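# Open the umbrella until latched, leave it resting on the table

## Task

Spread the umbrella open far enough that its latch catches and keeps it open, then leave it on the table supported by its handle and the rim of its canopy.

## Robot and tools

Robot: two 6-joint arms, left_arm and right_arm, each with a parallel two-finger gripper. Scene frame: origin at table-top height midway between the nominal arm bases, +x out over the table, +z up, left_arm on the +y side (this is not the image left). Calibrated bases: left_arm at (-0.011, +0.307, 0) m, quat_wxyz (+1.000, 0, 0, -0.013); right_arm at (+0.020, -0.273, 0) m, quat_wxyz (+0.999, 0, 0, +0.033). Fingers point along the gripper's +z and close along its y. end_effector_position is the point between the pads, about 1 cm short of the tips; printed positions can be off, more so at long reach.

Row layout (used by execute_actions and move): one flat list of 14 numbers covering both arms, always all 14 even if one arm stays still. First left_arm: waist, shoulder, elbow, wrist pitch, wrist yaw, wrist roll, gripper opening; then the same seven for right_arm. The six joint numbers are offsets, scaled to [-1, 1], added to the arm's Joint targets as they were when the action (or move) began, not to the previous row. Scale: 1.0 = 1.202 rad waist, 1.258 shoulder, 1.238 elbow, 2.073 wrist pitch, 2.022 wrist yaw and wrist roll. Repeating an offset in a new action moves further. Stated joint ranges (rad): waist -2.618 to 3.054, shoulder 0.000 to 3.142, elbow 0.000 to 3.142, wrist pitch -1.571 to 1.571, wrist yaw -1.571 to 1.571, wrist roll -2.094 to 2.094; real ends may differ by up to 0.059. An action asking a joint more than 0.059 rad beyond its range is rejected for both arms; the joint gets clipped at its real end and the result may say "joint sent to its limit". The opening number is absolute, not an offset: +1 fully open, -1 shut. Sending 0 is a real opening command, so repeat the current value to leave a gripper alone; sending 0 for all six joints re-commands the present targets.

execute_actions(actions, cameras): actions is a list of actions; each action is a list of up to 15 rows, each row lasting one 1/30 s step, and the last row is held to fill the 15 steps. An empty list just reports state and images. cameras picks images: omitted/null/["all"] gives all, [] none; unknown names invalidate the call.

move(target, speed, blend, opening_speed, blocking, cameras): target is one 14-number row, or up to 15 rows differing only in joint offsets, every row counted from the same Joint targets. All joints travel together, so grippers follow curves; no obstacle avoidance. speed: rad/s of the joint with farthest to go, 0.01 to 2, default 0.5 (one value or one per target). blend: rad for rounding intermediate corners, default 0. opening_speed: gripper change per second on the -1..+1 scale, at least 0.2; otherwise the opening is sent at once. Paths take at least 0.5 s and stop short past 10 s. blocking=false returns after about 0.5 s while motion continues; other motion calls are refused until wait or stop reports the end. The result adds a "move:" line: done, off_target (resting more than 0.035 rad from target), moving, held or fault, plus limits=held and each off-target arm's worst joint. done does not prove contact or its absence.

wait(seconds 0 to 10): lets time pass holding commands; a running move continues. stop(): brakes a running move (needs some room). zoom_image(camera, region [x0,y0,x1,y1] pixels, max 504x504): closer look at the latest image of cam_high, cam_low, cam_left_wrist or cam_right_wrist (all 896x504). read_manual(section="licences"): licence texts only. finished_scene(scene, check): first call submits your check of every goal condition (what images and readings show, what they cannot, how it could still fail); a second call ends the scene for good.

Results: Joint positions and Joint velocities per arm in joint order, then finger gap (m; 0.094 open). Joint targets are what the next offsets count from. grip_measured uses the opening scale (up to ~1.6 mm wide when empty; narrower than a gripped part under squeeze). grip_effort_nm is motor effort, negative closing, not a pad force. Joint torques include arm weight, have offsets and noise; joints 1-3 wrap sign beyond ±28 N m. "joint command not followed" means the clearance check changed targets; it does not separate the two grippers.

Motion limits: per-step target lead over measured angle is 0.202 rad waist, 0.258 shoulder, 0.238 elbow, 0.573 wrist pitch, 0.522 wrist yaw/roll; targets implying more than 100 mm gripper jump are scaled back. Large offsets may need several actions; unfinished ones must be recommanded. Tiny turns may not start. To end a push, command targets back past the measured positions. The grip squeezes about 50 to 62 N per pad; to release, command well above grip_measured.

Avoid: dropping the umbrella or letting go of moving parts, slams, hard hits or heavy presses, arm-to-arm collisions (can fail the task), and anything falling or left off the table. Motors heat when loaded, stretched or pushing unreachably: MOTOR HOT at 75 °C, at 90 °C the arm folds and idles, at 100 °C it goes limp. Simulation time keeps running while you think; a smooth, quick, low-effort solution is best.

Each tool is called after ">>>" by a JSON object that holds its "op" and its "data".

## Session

>>> {"op": "execute_actions", "data": {"actions": []}}

Scene clock: 0.00 s.
left_arm: end_effector_position=(+0.5959, +0.4043, +0.2207) grip_measured=+1.000 grip_effort_nm=n/a end_effector_quat_wxyz=(+0.654, +0.378, +0.634, -0.163) | right_arm: end_effector_position=(+0.1480, -0.4587, +0.1654) grip_measured=+1.000 grip_effort_nm=n/a end_effector_quat_wxyz=(+0.072, +0.916, +0.386, -0.084)
Joint names: [waist, shoulder, elbow, wrist pitch, wrist yaw, wrist roll]
Joint positions: left_arm=[0.458 2.394 1.981 0.157 1.203 0.533 0.094] | right_arm=[-0.875 1.318 1.218 -1.393 0.208 1.528 0.094]
Joint velocities: left_arm=[0.007 0.002 0.002 0.007 -0.095 -0.007 0] | right_arm=[-0.002 -0.002 0.012 0.007 -0.037 0.037 0]
Joint torques (N m): no reading
Motor temperatures (°C): left_arm=[34 35 39 34 33 31 30] | right_arm=[34 33 33 32 33 34 34]
Heat: left arm: 39 °C; right arm: 34 °C.
Joint targets: left_arm=[0.458 2.391 1.986 0.144 1.208 0.531] | right_arm=[-0.875 1.313 1.224 -1.399 0.218 1.527]
Tool commands: left_gripper/opening=+1.0 right_gripper/opening=+1.0

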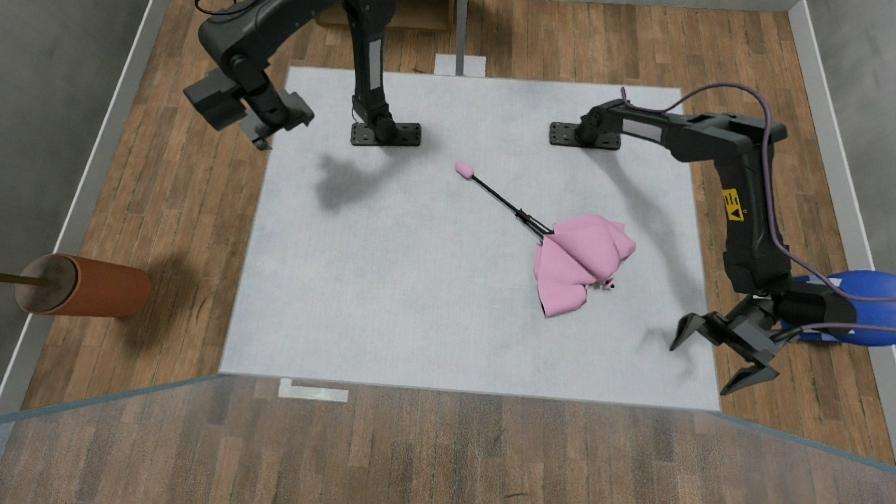

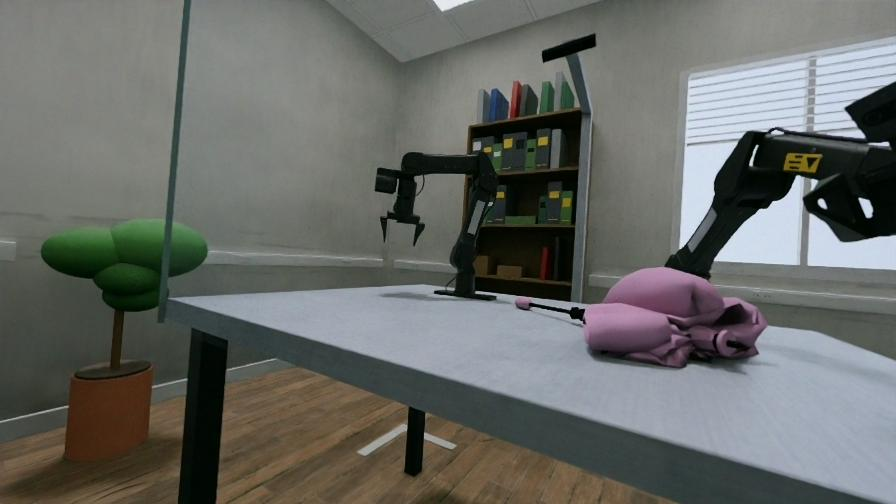

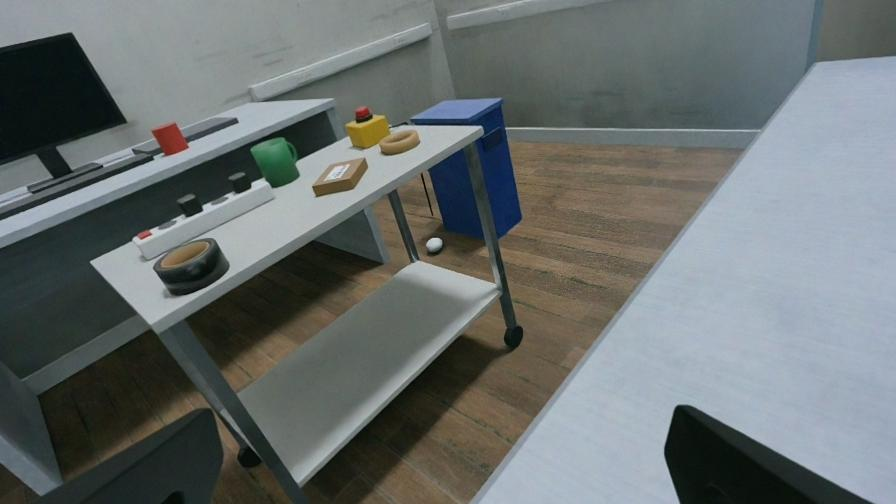

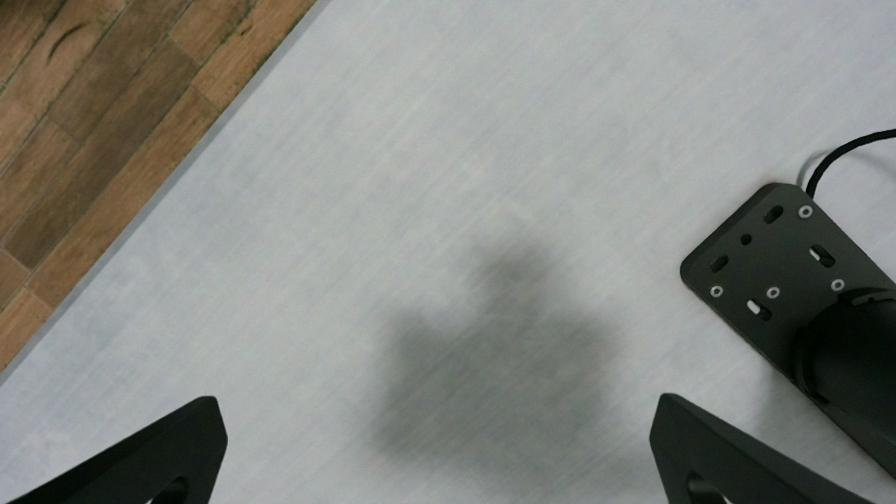

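>>> {"op": "move", "data": {"target": [-0.286,-0.876,-0.992,0.187,0.072,0.751,0.0,0.85,0.3006,0.08,0.0947,-0.1078,-0.6486,0.3], "speed": 0.9, "cameras": ["cam_high"]}}

Scene clock: 14.20 s.
left_arm: end_effector_position=(+0.3055, +0.1622, +0.3040) grip_measured=+0.001 grip_effort_nm=-0.085 end_effector_quat_wxyz=(+0.651, +0.703, -0.063, +0.278) | right_arm: end_effector_position=(+0.3020, -0.2127, +0.0956) grip_measured=+0.302 grip_effort_nm=-0.139 end_effector_quat_wxyz=(-0.018, +0.006, +1.000, -0.009)
Joint names: [waist, shoulder, elbow, wrist pitch, wrist yaw, wrist roll]
Joint positions: left_arm=[0.118 1.303 0.778 0.539 1.349 2.049 0.047] | right_arm=[0.147 1.678 1.29 -1.221 0.009 0.227 0.061]
Joint velocities: left_arm=[-0.002 -0.002 0.012 -0.037 0.051 -0.007 0.001] | right_arm=[-0.002 -0.007 -0.012 0.051 0.051 -0.066 0.001]
Joint torques (N m): left_arm=[-0.34 -4.98 5.63 1.67 0.04 0.04] | right_arm=[-0.06 -5.19 9.16 0.46 -0.1 -0.09]
Motor temperatures (°C): left_arm=[34 39 41 35 33 31 30] | right_arm=[34 33 34 32 33 34 34]
Heat: left arm: 41 °C; right arm: 34 °C.
Joint targets: left_arm=[0.114 1.289 0.758 0.532 1.353 2.050] | right_arm=[0.147 1.691 1.324 -1.203 0.000 0.216]
move: done
Images, in order (width x height): cam_high 896x504.

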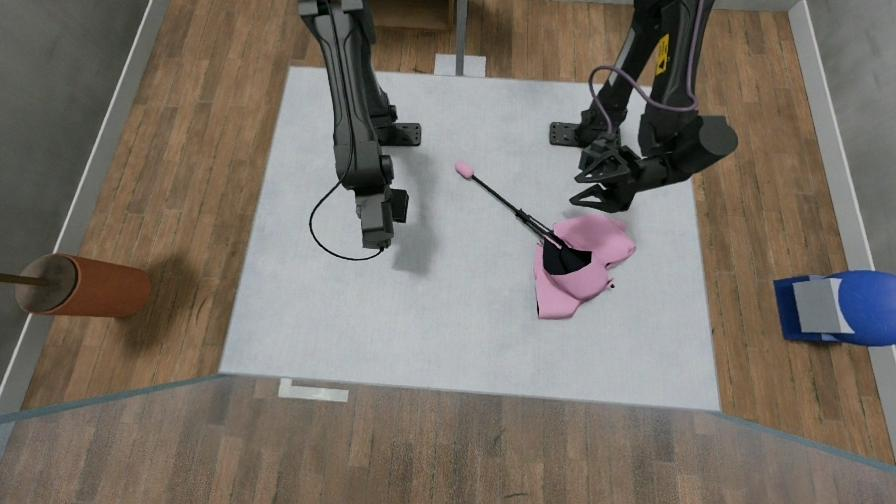

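>>> {"op": "move", "data": {"target": [0,0,0,0,0,0,0.0,0.7496,0,0,0,0,0,0.3], "speed": 0.9, "cameras": ["cam_high","cam_right_wrist"]}}

Scene clock: 16.77 s.
left_arm: end_effector_position=(+0.3055, +0.1622, +0.3040) grip_measured=+0.001 grip_effort_nm=-0.090 end_effector_quat_wxyz=(+0.651, +0.703, -0.063, +0.279) | right_arm: end_effector_position=(+0.1464, -0.0126, +0.0956) grip_measured=+0.302 grip_effort_nm=-0.149 end_effector_quat_wxyz=(-0.012, -0.432, +0.902, -0.011)
Joint names: [waist, shoulder, elbow, wrist pitch, wrist yaw, wrist roll]
Joint positions: left_arm=[0.118 1.303 0.778 0.54 1.349 2.05 0.047] | right_arm=[1.051 1.678 1.29 -1.216 0.001 0.225 0.061]
Joint velocities: left_arm=[-0.002 -0.002 -0.007 -0.037 -0.037 -0.066 -0.001] | right_arm=[-0.017 -0.017 -0.022 0.022 0.022 0.022 0]
Joint torques (N m): left_arm=[-0.32 -4.96 5.63 1.66 0.04 0.05] | right_arm=[-0.29 -5.19 9.18 0.43 -0.01 -0.07]
Motor temperatures (°C): left_arm=[34 39 41 35 33 31 30] | right_arm=[34 34 34 32 33 34 34]
Heat: left arm: 41 °C; right arm: 34 °C.
Joint targets: left_arm=[0.114 1.289 0.758 0.532 1.353 2.050] | right_arm=[1.048 1.691 1.324 -1.202 0.000 0.216]
move: done
Images, in order (width x height): cam_high 896x504, cam_right_wrist 896x504.

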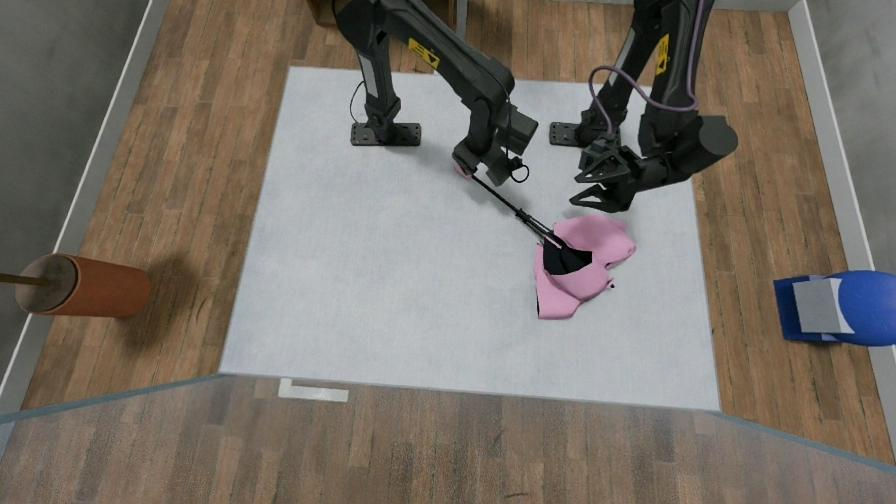

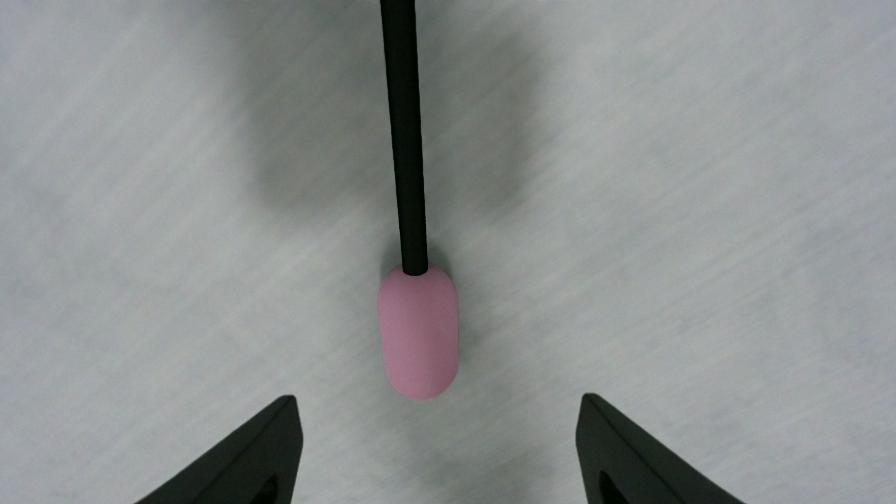

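>>> {"op": "move", "data": {"target": [0,0,0,0,0,0,0.0,0.02,0.093,-0.1704,0.1453,0,0.003,0.3], "speed": 0.3, "cameras": ["cam_right_wrist"]}}

Scene clock: 29.43 s.
left_arm: end_effector_position=(+0.3055, +0.1622, +0.3041) grip_measured=+0.001 grip_effort_nm=-0.085 end_effector_quat_wxyz=(+0.651, +0.703, -0.063, +0.279) | right_arm: end_effector_position=(+0.1483, +0.0023, +0.0229) grip_measured=+0.302 grip_effort_nm=-0.149 end_effector_quat_wxyz=(-0.006, -0.439, +0.899, -0.006)
Joint names: [waist, shoulder, elbow, wrist pitch, wrist yaw, wrist roll]
Joint positions: left_arm=[0.118 1.303 0.778 0.54 1.349 2.05 0.047] | right_arm=[1.067 1.795 1.127 -0.92 0.001 0.225 0.061]
Joint velocities: left_arm=[-0.007 -0.002 0.002 -0.051 -0.022 -0.066 0] | right_arm=[-0.022 0.012 -0.002 -0.081 -0.095 -0.051 0]
Joint torques (N m): left_arm=[-0.34 -4.97 5.61 1.66 0.04 0.04] | right_arm=[0.51 -5.78 4.66 0.51 -0.01 -0.01]
Motor temperatures (°C): left_arm=[34 37 40 36 33 31 30] | right_arm=[34 34 34 32 33 34 34]
Heat: left arm: 40 °C; right arm: 34 °C.
Joint targets: left_arm=[0.114 1.289 0.758 0.532 1.353 2.050] | right_arm=[1.072 1.808 1.113 -0.901 0.000 0.222]
move: done
Images, in order (width x height): cam_right_wrist 896x504.

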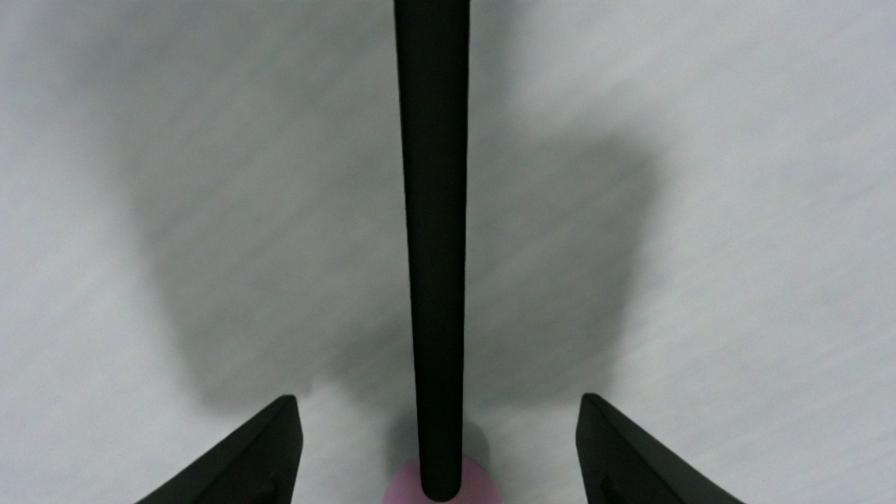

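>>> {"op": "move", "data": {"target": [0,0,0,0,0,0,0.0,0.0,0.0066,-0.0095,0.0095,0,0,0.3], "speed": 0.3, "cameras": []}}

>>> {"op": "move", "data": {"target": [0,0,0,0,0,0,0.0,0,0,0,0,0,0,-1.0], "opening_speed": 0.7, "cameras": ["cam_right_wrist"]}}

Scene clock: 36.47 s.
left_arm: end_effector_position=(+0.3055, +0.1622, +0.3041) grip_measured=+0.001 grip_effort_nm=-0.076 end_effector_quat_wxyz=(+0.651, +0.703, -0.063, +0.279) | right_arm: end_effector_position=(+0.1486, +0.0030, +0.0191) grip_measured=+0.302 grip_effort_nm=-0.149 end_effector_quat_wxyz=(-0.005, -0.439, +0.899, -0.005)
Joint names: [waist, shoulder, elbow, wrist pitch, wrist yaw, wrist roll]
Joint positions: left_arm=[0.118 1.303 0.778 0.54 1.349 2.05 0.047] | right_arm=[1.067 1.801 1.117 -0.9 0.001 0.225 0.061]
Joint velocities: left_arm=[-0.007 0.002 -0.007 -0.022 -0.125 0.022 -0.001] | right_arm=[-0.002 0.007 -0.012 0.051 -0.037 -0.022 0]
Joint torques (N m): left_arm=[-0.35 -4.94 5.61 1.66 0.04 0.05] | right_arm=[0.51 -5.57 4.41 0.52 -0.01 0]
Motor temperatures (°C): left_arm=[34 37 40 36 33 31 30] | right_arm=[34 34 34 32 33 34 34]
Heat: left arm: 40 °C; right arm: 34 °C.
Joint targets: left_arm=[0.114 1.289 0.758 0.532 1.353 2.050] | right_arm=[1.072 1.816 1.101 -0.882 0.000 0.222]
move: done
No camera images: "cameras" was empty.

Scene clock: 38.53 s.
left_arm: end_effector_position=(+0.3055, +0.1622, +0.3041) grip_measured=+0.001 grip_effort_nm=-0.085 end_effector_quat_wxyz=(+0.651, +0.703, -0.063, +0.279) | right_arm: end_effector_position=(+0.1487, +0.0032, +0.0191) grip_measured=-0.834 grip_effort_nm=-1.048 end_effector_quat_wxyz=(-0.004, -0.439, +0.899, -0.004)
Joint names: [waist, shoulder, elbow, wrist pitch, wrist yaw, wrist roll]
Joint positions: left_arm=[0.118 1.303 0.778 0.54 1.349 2.05 0.047] | right_arm=[1.067 1.801 1.117 -0.9 0.001 0.225 0.008]
Joint velocities: left_arm=[-0.007 0.002 -0.007 0.037 -0.081 -0.022 0] | right_arm=[0.012 0.002 -0.012 -0.037 0.066 -0.081 0.001]
Joint torques (N m): left_arm=[-0.35 -4.98 5.63 1.66 0.04 0.04] | right_arm=[0.49 -5.57 4.48 0.51 0 -0.01]
Motor temperatures (°C): left_arm=[34 37 40 36 33 31 30] | right_arm=[34 34 34 32 33 34 34]
Heat: left arm: 40 °C; right arm: 34 °C.
Joint targets: left_arm=[0.114 1.289 0.758 0.532 1.353 2.050] | right_arm=[1.072 1.816 1.101 -0.882 0.000 0.222]
move: done
Images, in order (width x height): cam_right_wrist 896x504.

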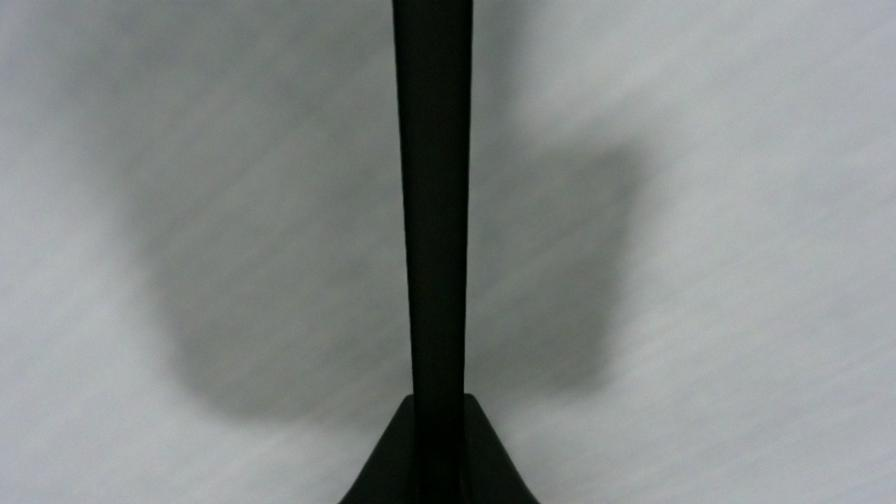

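>>> {"op": "move", "data": {"target": [0,0,0,0,0,0,0.0,0.0125,-0.1894,-0.0288,-0.0081,0.035,0.0952,-1.0], "speed": 0.25, "cameras": ["cam_high","cam_low","cam_right_wrist"]}}

Scene clock: 55.20 s.
left_arm: end_effector_position=(+0.3055, +0.1622, +0.3041) grip_measured=+0.001 grip_effort_nm=-0.085 end_effector_quat_wxyz=(+0.651, +0.703, -0.063, +0.279) | right_arm: end_effector_position=(+0.1487, -0.0003, +0.0625) grip_measured=-0.834 grip_effort_nm=-1.062 end_effector_quat_wxyz=(+0.055, -0.365, +0.929, +0.028)
Joint names: [waist, shoulder, elbow, wrist pitch, wrist yaw, wrist roll]
Joint positions: left_arm=[0.118 1.303 0.778 0.54 1.349 2.05 0.047] | right_arm=[1.082 1.612 1.077 -0.917 0.036 0.399 0.008]
Joint velocities: left_arm=[-0.002 -0.002 0.002 -0.066 0.037 -0.007 -0.001] | right_arm=[-0.002 0.007 -0.012 -0.022 -0.051 -0.007 -0.001]
Joint torques (N m): left_arm=[-0.32 -4.96 5.64 1.66 0.04 0.04] | right_arm=[0.42 -8.4 5.29 0.74 0.44 0.18]
Motor temperatures (°C): left_arm=[34 36 40 36 33 31 30] | right_arm=[34 34 34 32 33 34 35]
Heat: left arm: 40 °C; right arm: 35 °C.
Joint targets: left_arm=[0.114 1.289 0.758 0.532 1.353 2.050] | right_arm=[1.087 1.578 1.065 -0.898 0.071 0.415]
move: done
Images, in order (width x height): cam_high 896x504, cam_low 896x504, cam_right_wrist 896x504.

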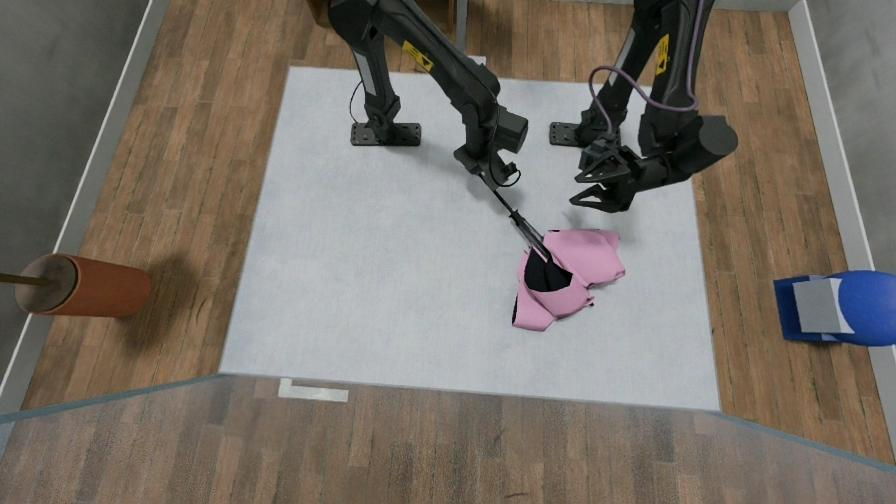

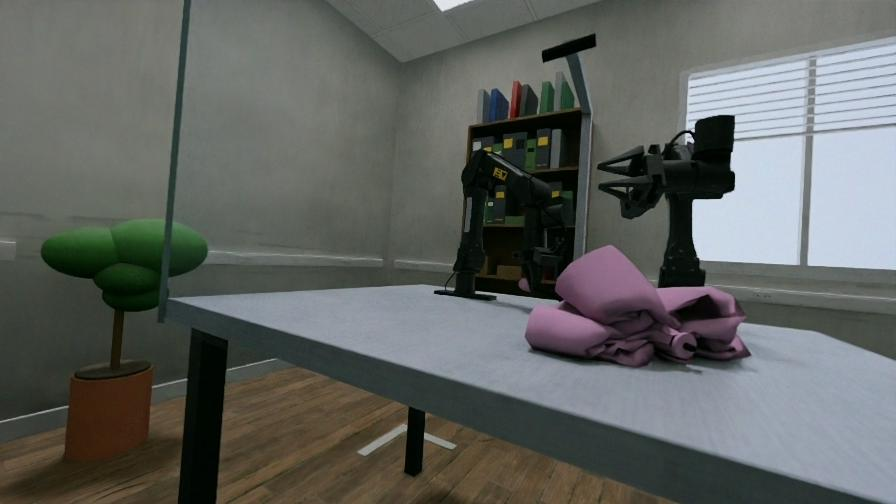

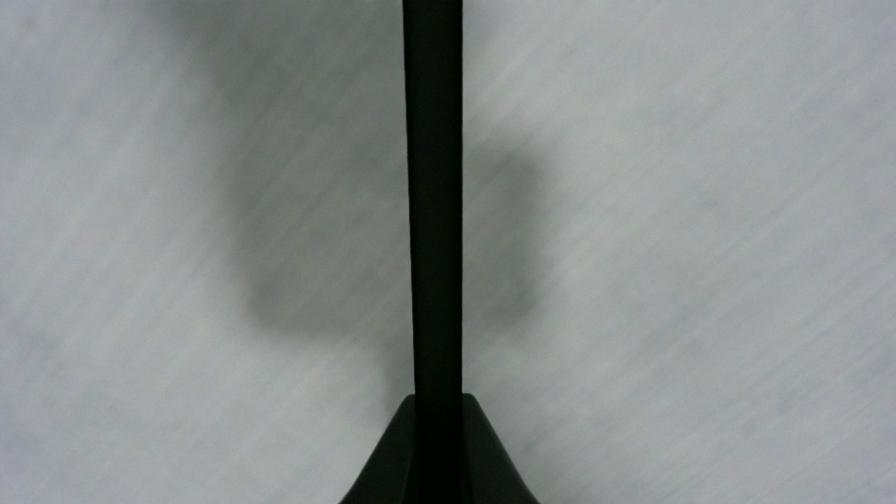

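>>> {"op": "move", "data": {"target": [0.166,0,0,0,0,0,0.0,0.2562,0.0026,-0.0299,0.0241,0.4563,0.4718,-1.0], "speed": 0.35}}

Scene clock: 75.70 s.
left_arm: end_effector_position=(+0.3269, +0.2241, +0.3041) grip_measured=+0.001 grip_effort_nm=-0.090 end_effector_quat_wxyz=(+0.622, +0.706, +0.003, +0.339) | right_arm: end_effector_position=(+0.1901, +0.0016, +0.1193) grip_measured=-0.834 grip_effort_nm=-1.062 end_effector_quat_wxyz=(+0.433, -0.019, +0.901, -0.015)
Joint names: [waist, shoulder, elbow, wrist pitch, wrist yaw, wrist roll]
Joint positions: left_arm=[0.306 1.303 0.778 0.54 1.349 2.05 0.047] | right_arm=[1.391 1.612 1.04 -0.873 0.89 1.354 0.008]
Joint velocities: left_arm=[0.002 -0.012 -0.007 -0.051 -0.022 0.037 0] | right_arm=[0.002 0.002 -0.007 0.007 0.022 -0.007 0]
Joint torques (N m): left_arm=[0.64 -4.96 5.61 1.66 0.04 0.04] | right_arm=[0.44 -8.17 5.24 0.79 1.68 0.16]
Motor temperatures (°C): left_arm=[34 36 40 37 32 31 30] | right_arm=[34 36 34 33 34 34 35]
Heat: left arm: 40 °C; right arm: 36 °C.
Joint targets: left_arm=[0.313 1.289 0.758 0.532 1.353 2.050] | right_arm=[1.395 1.581 1.028 -0.848 0.994 1.368]
move: off_target (right_arm); right_arm: the wrist yaw is farthest, 0.103 rad from its target

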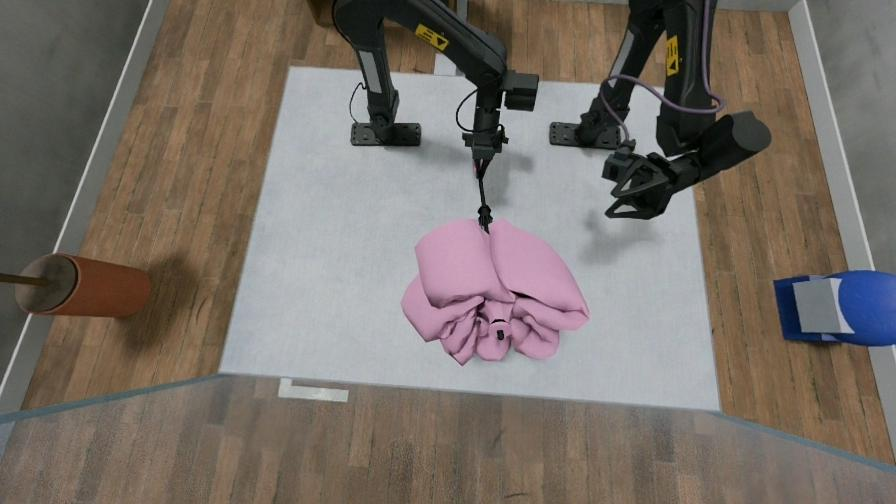

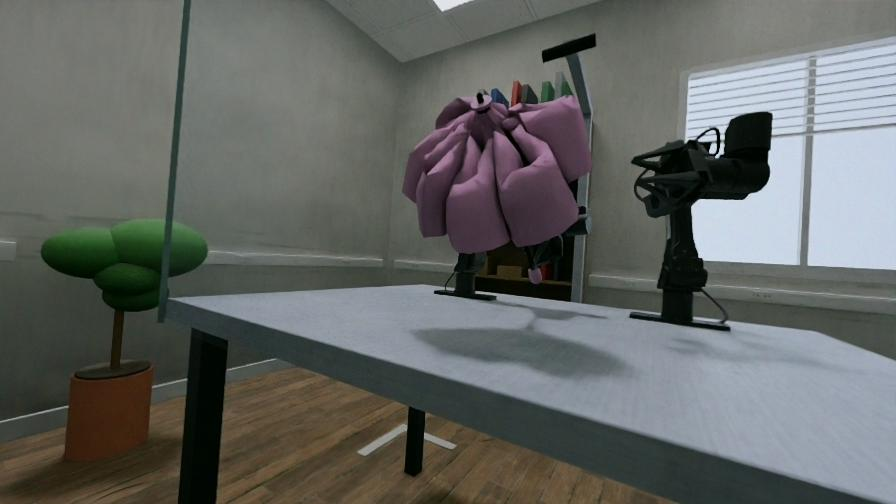

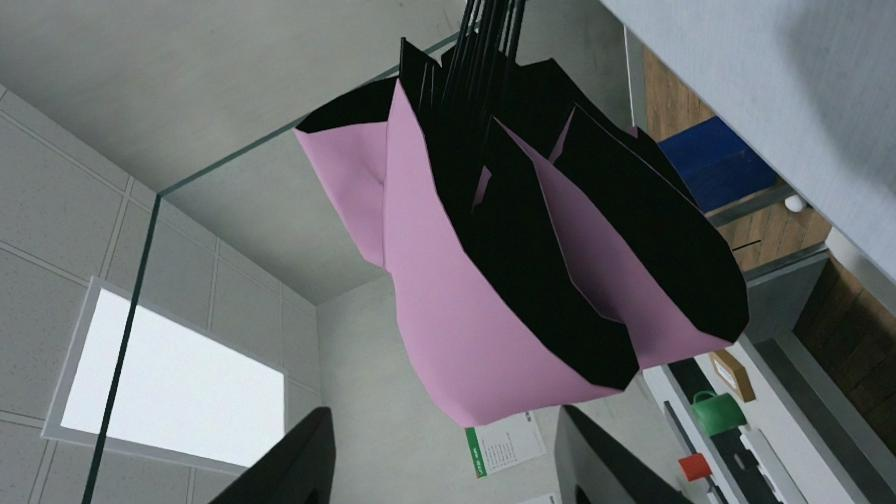

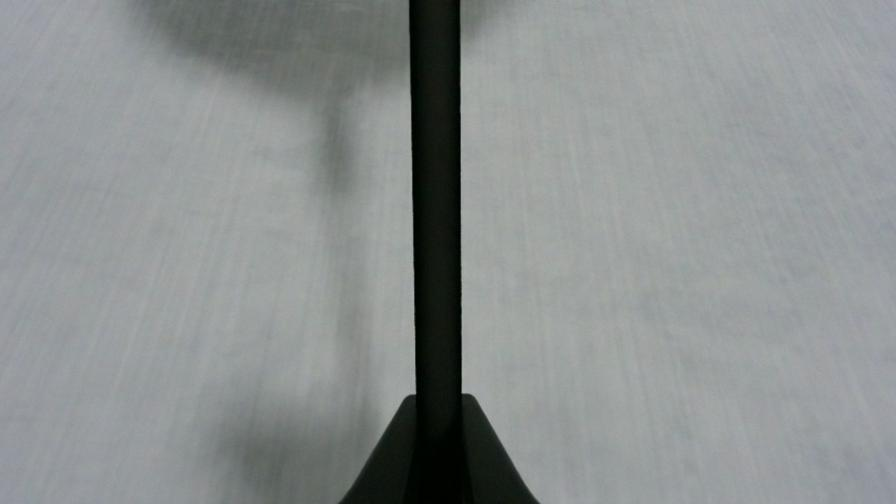

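>>> {"op": "move", "data": {"target": [0,0,0,0,0,0,0.0,0.0442,0.0127,-0.04,0.033,0.1275,0.0105,-1.0], "speed": 0.25}}

Scene clock: 98.10 s.
left_arm: end_effector_position=(+0.3269, +0.2241, +0.3041) grip_measured=+0.001 grip_effort_nm=-0.081 end_effector_quat_wxyz=(+0.622, +0.706, +0.003, +0.339) | right_arm: end_effector_position=(+0.1993, +0.0025, +0.1470) grip_measured=-0.834 grip_effort_nm=-1.062 end_effector_quat_wxyz=(+0.546, -0.015, +0.838, -0.007)
Joint names: [waist, shoulder, elbow, wrist pitch, wrist yaw, wrist roll]
Joint positions: left_arm=[0.306 1.303 0.778 0.54 1.349 2.05 0.047] | right_arm=[1.442 1.612 0.991 -0.801 1.149 1.377 0.008]
Joint velocities: left_arm=[-0.002 0.002 -0.012 -0.022 0.066 -0.051 0] | right_arm=[-0.017 -0.017 -0.002 -0.022 0.081 -0.037 0]
Joint torques (N m): left_arm=[0.64 -4.94 5.6 1.66 0.04 0.04] | right_arm=[0.57 -6.74 5.09 0.76 1.74 0.15]
Motor temperatures (°C): left_arm=[34 36 40 37 32 31 30] | right_arm=[34 36 34 33 36 34 36]
Heat: left arm: 40 °C; right arm: 36 °C.
Joint targets: left_arm=[0.313 1.289 0.758 0.532 1.353 2.050] | right_arm=[1.448 1.597 0.979 -0.780 1.252 1.390]
move: off_target (right_arm); right_arm: the wrist yaw is farthest, 0.102 rad from its target

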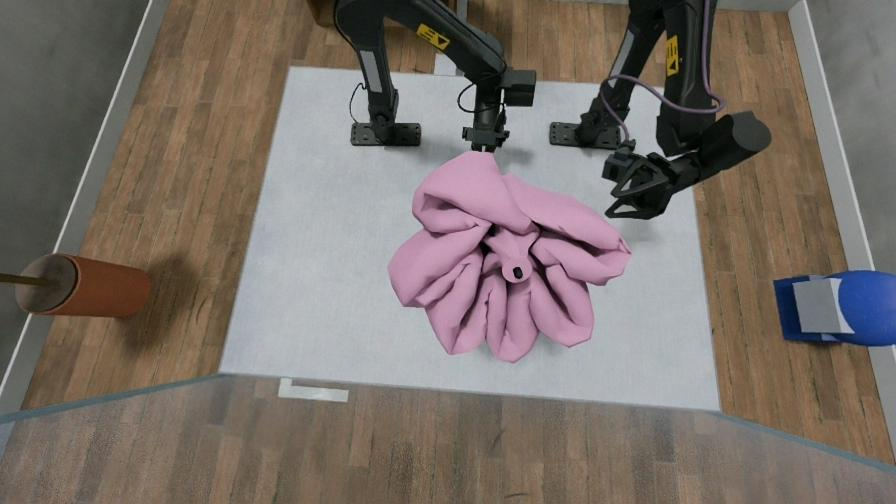

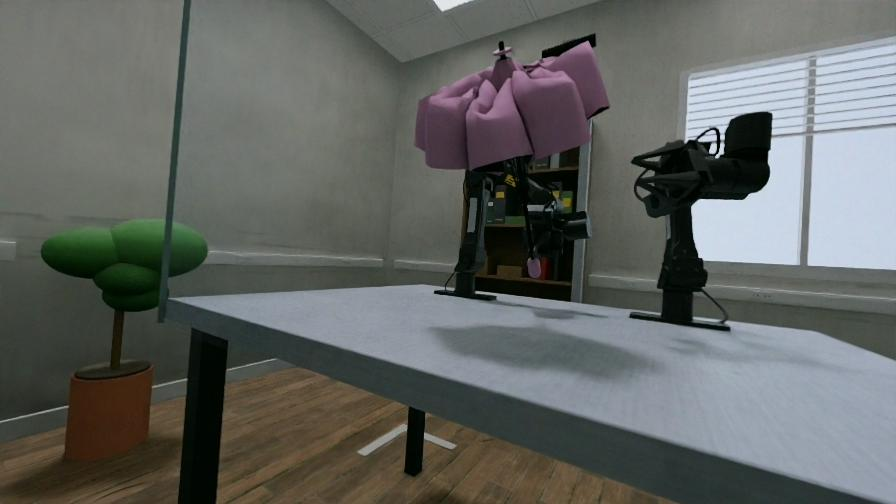

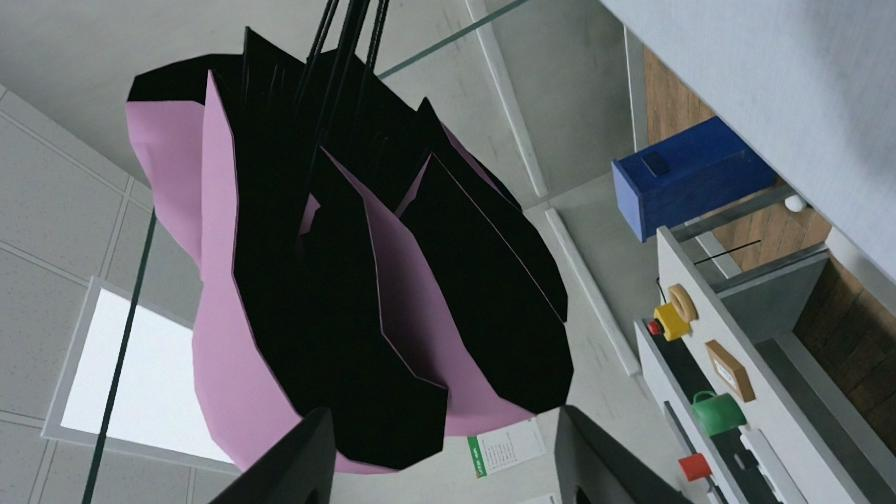

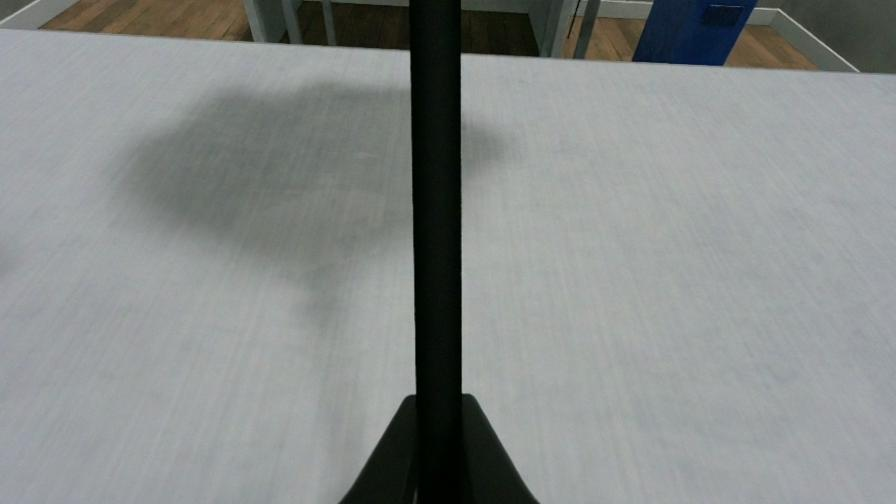

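>>> {"op": "move", "data": {"target": [[-0.379,0.093,-0.1622,0.1528,-0.075,0.005,0.0,0,0,0,0,0,0,-1.0],[-0.5112,0.3214,-0.0571,0.3397,-0.091,0.0063,0.0,0,0,0,0,0,0,-1.0]], "speed": 0.4, "blend": 0.15, "cameras": ["cam_high","cam_left_wrist","cam_right_wrist"]}}

Scene clock: 119.33 s.
left_arm: end_effector_position=(+0.2821, +0.0364, +0.2352) grip_measured=+0.001 grip_effort_nm=-0.085 end_effector_quat_wxyz=(+0.684, +0.642, -0.212, +0.273) | right_arm: end_effector_position=(+0.1994, +0.0027, +0.1471) grip_measured=-0.834 grip_effort_nm=-1.062 end_effector_quat_wxyz=(+0.546, -0.014, +0.838, -0.007)
Joint names: [waist, shoulder, elbow, wrist pitch, wrist yaw, wrist roll]
Joint positions: left_arm=[-0.295 1.678 0.662 1.239 1.179 2.062 0.047] | right_arm=[1.442 1.612 0.991 -0.799 1.15 1.377 0.008]
Joint velocities: left_arm=[-0.007 -0.002 -0.017 -0.051 0.007 -0.022 0] | right_arm=[-0.017 -0.002 0.002 0.022 -0.066 -0.022 0]
Joint torques (N m): left_arm=[-0.47 -4.7 7.77 1.72 -0.22 0.05] | right_arm=[0.53 -6.71 5.07 0.75 1.71 0.14]
Motor temperatures (°C): left_arm=[34 36 40 38 32 31 30] | right_arm=[34 36 34 33 37 34 36]
Heat: left arm: 40 °C; right arm: 37 °C.
Joint targets: left_arm=[-0.301 1.693 0.687 1.236 1.169 2.063] | right_arm=[1.448 1.597 0.979 -0.780 1.251 1.390]
move: off_target (right_arm); right_arm: the wrist yaw is farthest, 0.102 rad from its target
Images, in order (width x height): cam_high 896x504, cam_left_wrist 896x504, cam_right_wrist 896x504.

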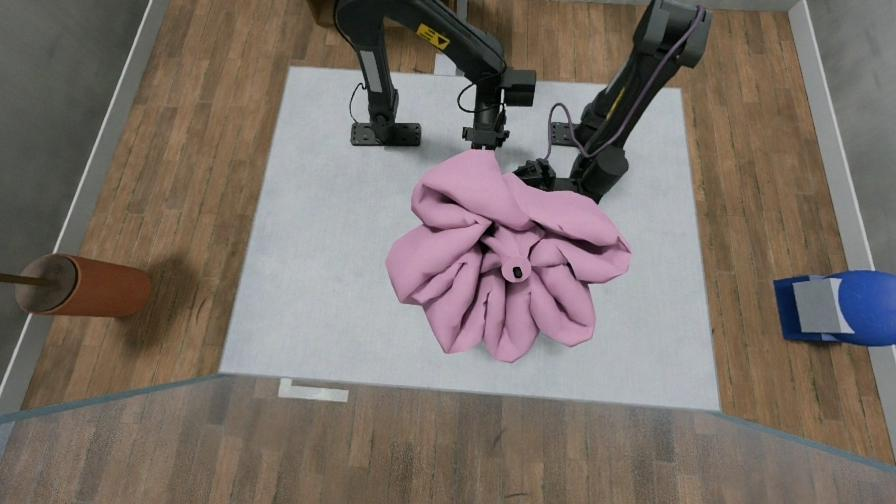

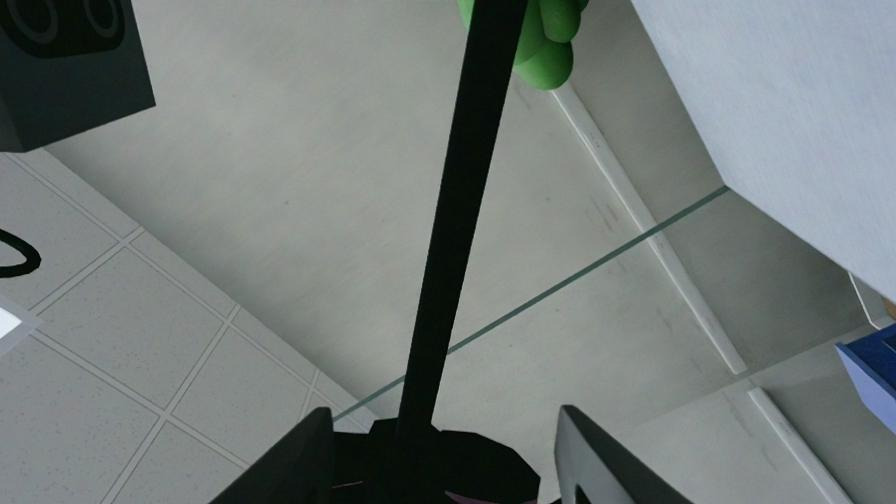

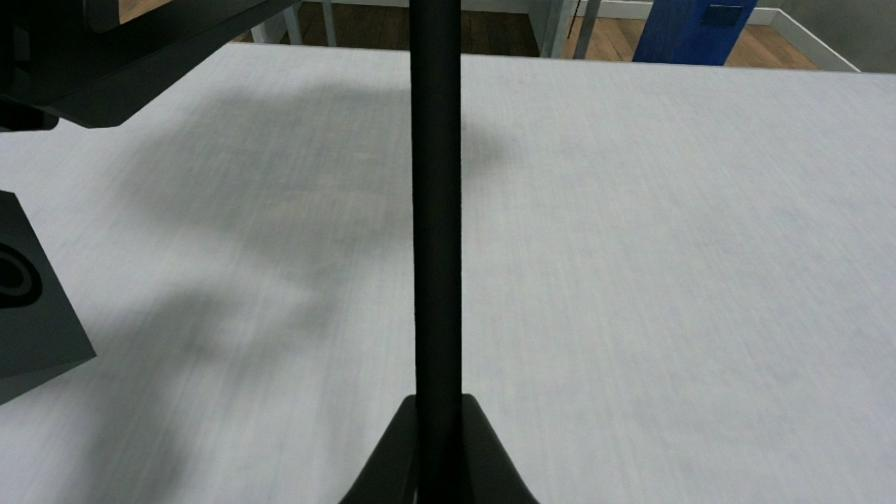

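>>> {"op": "zoom_image", "data": {"camera": "cam_left_wrist", "region": [260, 300, 660, 504]}}

Scaled by 1.260 from the camera's 896x504 image, which has a finer 1280x720 frame.

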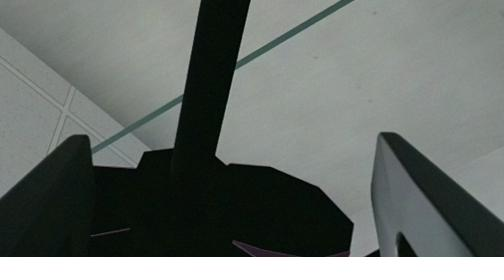

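>>> {"op": "move", "data": {"target": [-0.0641,0.0861,0.0605,0.061,-0.0109,0.0134,0.0,0,0,0,0,0,0,-1.0], "speed": 0.2, "cameras": ["cam_left_wrist"]}}

Scene clock: 151.83 s.
left_arm: end_effector_position=(+0.2811, +0.0075, +0.2391) grip_measured=+0.001 grip_effort_nm=-0.085 end_effector_quat_wxyz=(+0.690, +0.607, -0.262, +0.294) | right_arm: end_effector_position=(+0.1994, +0.0027, +0.1472) grip_measured=-0.834 grip_effort_nm=-1.057 end_effector_quat_wxyz=(+0.546, -0.014, +0.838, -0.006)
Joint names: [waist, shoulder, elbow, wrist pitch, wrist yaw, wrist roll]
Joint positions: left_arm=[-0.373 1.784 0.738 1.364 1.159 2.088 0.047] | right_arm=[1.442 1.612 0.991 -0.799 1.15 1.377 0.008]
Joint velocities: left_arm=[-0.007 -0.007 -0.017 0.037 -0.037 -0.066 0] | right_arm=[-0.002 0.007 -0.017 -0.095 0.037 -0.066 0.001]
Joint torques (N m): left_arm=[-0.47 -5.23 7.5 1.66 -0.28 0.06] | right_arm=[0.53 -6.69 5.09 0.74 1.71 0.15]
Motor temperatures (°C): left_arm=[34 36 42 39 32 31 30] | right_arm=[34 36 33 33 38 34 36]
Heat: left arm: 42 °C; right arm: 38 °C.
Joint targets: left_arm=[-0.378 1.802 0.762 1.362 1.147 2.090] | right_arm=[1.448 1.597 0.979 -0.780 1.251 1.390]
move: off_target (right_arm); right_arm: the wrist yaw is farthest, 0.101 rad from its target
Images, in order (width x height): cam_left_wrist 896x504.

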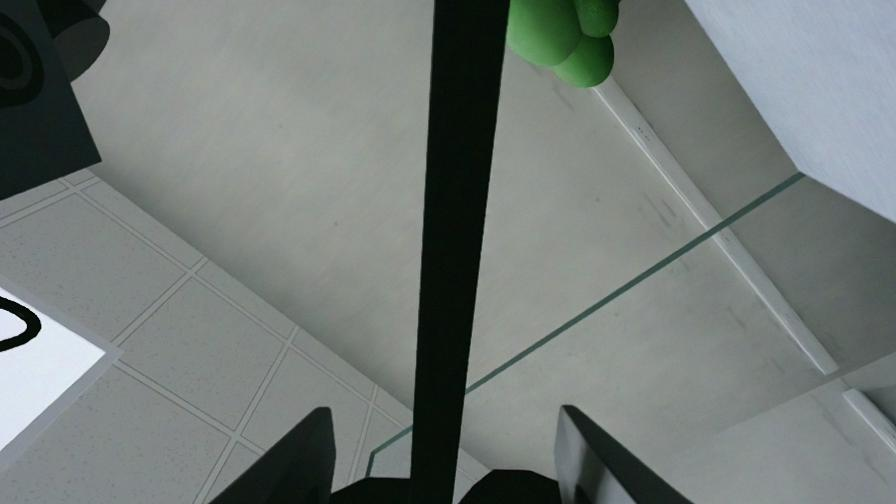

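>>> {"op": "move", "data": {"target": [0,0,0,0,0,0,-0.7,0,0,0,0,0,0,-1.0], "opening_speed": 0.8, "cameras": ["cam_left_wrist"]}}

Scene clock: 159.53 s.
left_arm: end_effector_position=(+0.2811, +0.0075, +0.2395) grip_measured=-0.699 grip_effort_nm=-0.076 end_effector_quat_wxyz=(+0.690, +0.606, -0.263, +0.295) | right_arm: end_effector_position=(+0.1994, +0.0027, +0.1472) grip_measured=-0.834 grip_effort_nm=-1.062 end_effector_quat_wxyz=(+0.546, -0.014, +0.838, -0.006)
Joint names: [waist, shoulder, elbow, wrist pitch, wrist yaw, wrist roll]
Joint positions: left_arm=[-0.373 1.784 0.738 1.367 1.159 2.089 0.014] | right_arm=[1.442 1.612 0.991 -0.799 1.15 1.377 0.008]
Joint velocities: left_arm=[-0.007 -0.012 0.007 0.007 0.051 -0.022 0] | right_arm=[-0.002 -0.012 -0.012 0.051 -0.037 -0.081 0]
Joint torques (N m): left_arm=[-0.46 -5.23 7.5 1.66 -0.28 0.06] | right_arm=[0.55 -6.76 5.05 0.76 1.71 0.13]
Motor temperatures (°C): left_arm=[34 36 41 39 32 31 30] | right_arm=[34 36 33 33 38 34 36]
Heat: left arm: 41 °C; right arm: 38 °C.
Joint targets: left_arm=[-0.378 1.802 0.762 1.362 1.148 2.089] | right_arm=[1.448 1.597 0.979 -0.780 1.251 1.390]
move: off_target (right_arm); right_arm: the wrist yaw is farthest, 0.101 rad from its target
Images, in order (width x height): cam_left_wrist 896x504.

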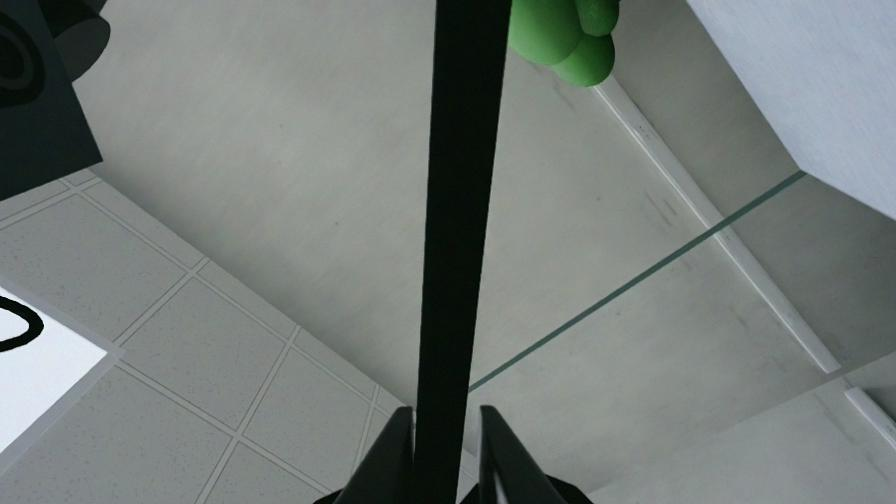

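>>> {"op": "move", "data": {"target": [[0.0285,-0.0013,0.1196,-0.059,0.0156,0.0,-0.7,0,0,0,0,0,0,-1.0],[0.0531,0.0164,0.2506,-0.1138,0.0292,-0.0139,-0.7,0,0,0,0,0,0,-1.0]], "speed": 0.2, "blend": 0.05, "cameras": ["cam_high","cam_low","cam_left_wrist"]}}

Scene clock: 177.73 s.
left_arm: end_effector_position=(+0.3243, +0.0049, +0.2996) grip_measured=-0.699 grip_effort_nm=-0.081 end_effector_quat_wxyz=(+0.686, +0.593, -0.292, +0.304) | right_arm: end_effector_position=(+0.2013, +0.0026, +0.1518) grip_measured=-0.834 grip_effort_nm=-1.057 end_effector_quat_wxyz=(+0.558, -0.007, +0.830, -0.004)
Joint names: [waist, shoulder, elbow, wrist pitch, wrist yaw, wrist roll]
Joint positions: left_arm=[-0.327 1.802 1.042 1.151 1.235 2.075 0.014] | right_arm=[1.442 1.612 0.991 -0.794 1.178 1.387 0.008]
Joint velocities: left_arm=[0.007 -0.022 -0.022 0.022 -0.022 0.007 0] | right_arm=[0.017 -0.012 -0.002 0.037 -0.066 -0.022 0]
Joint torques (N m): left_arm=[1.13 -5.94 9.02 1.37 -0.49 -0.1] | right_arm=[0.53 -6.69 5.12 0.7 1.39 0.05]
Motor temperatures (°C): left_arm=[34 36 41 39 32 31 30] | right_arm=[34 36 33 33 39 34 37]
Heat: left arm: 41 °C; right arm: 39 °C.
Joint targets: left_arm=[-0.314 1.822 1.072 1.126 1.206 2.061] | right_arm=[1.448 1.597 0.979 -0.780 1.251 1.390]
move: off_target (right_arm); right_arm: the wrist yaw is farthest, 0.073 rad from its target
Images, in order (width x height): cam_high 896x504, cam_low 896x504, cam_left_wrist 896x504.

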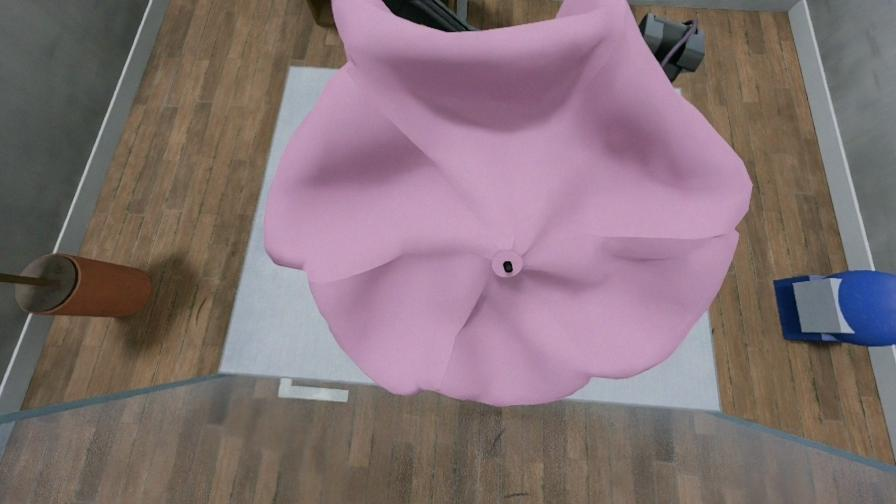

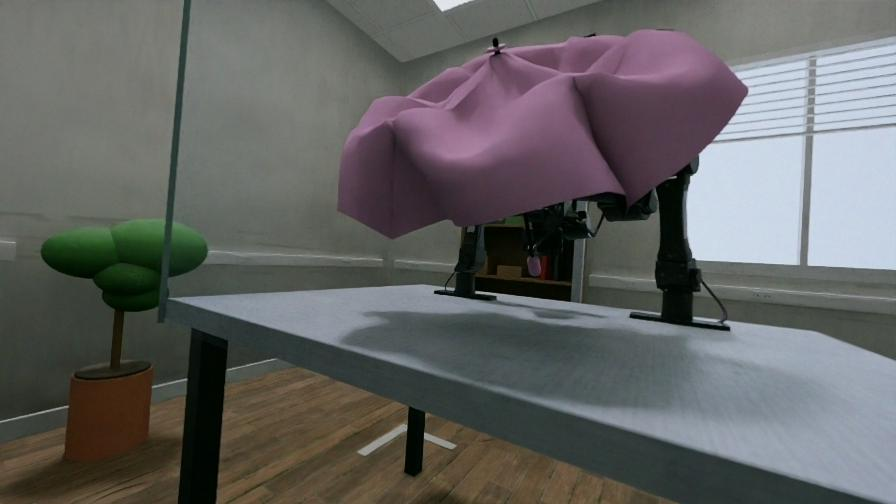

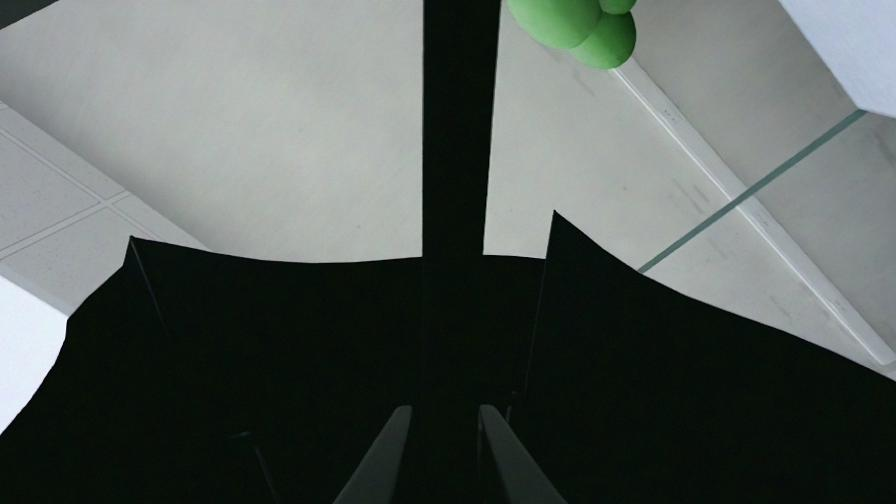

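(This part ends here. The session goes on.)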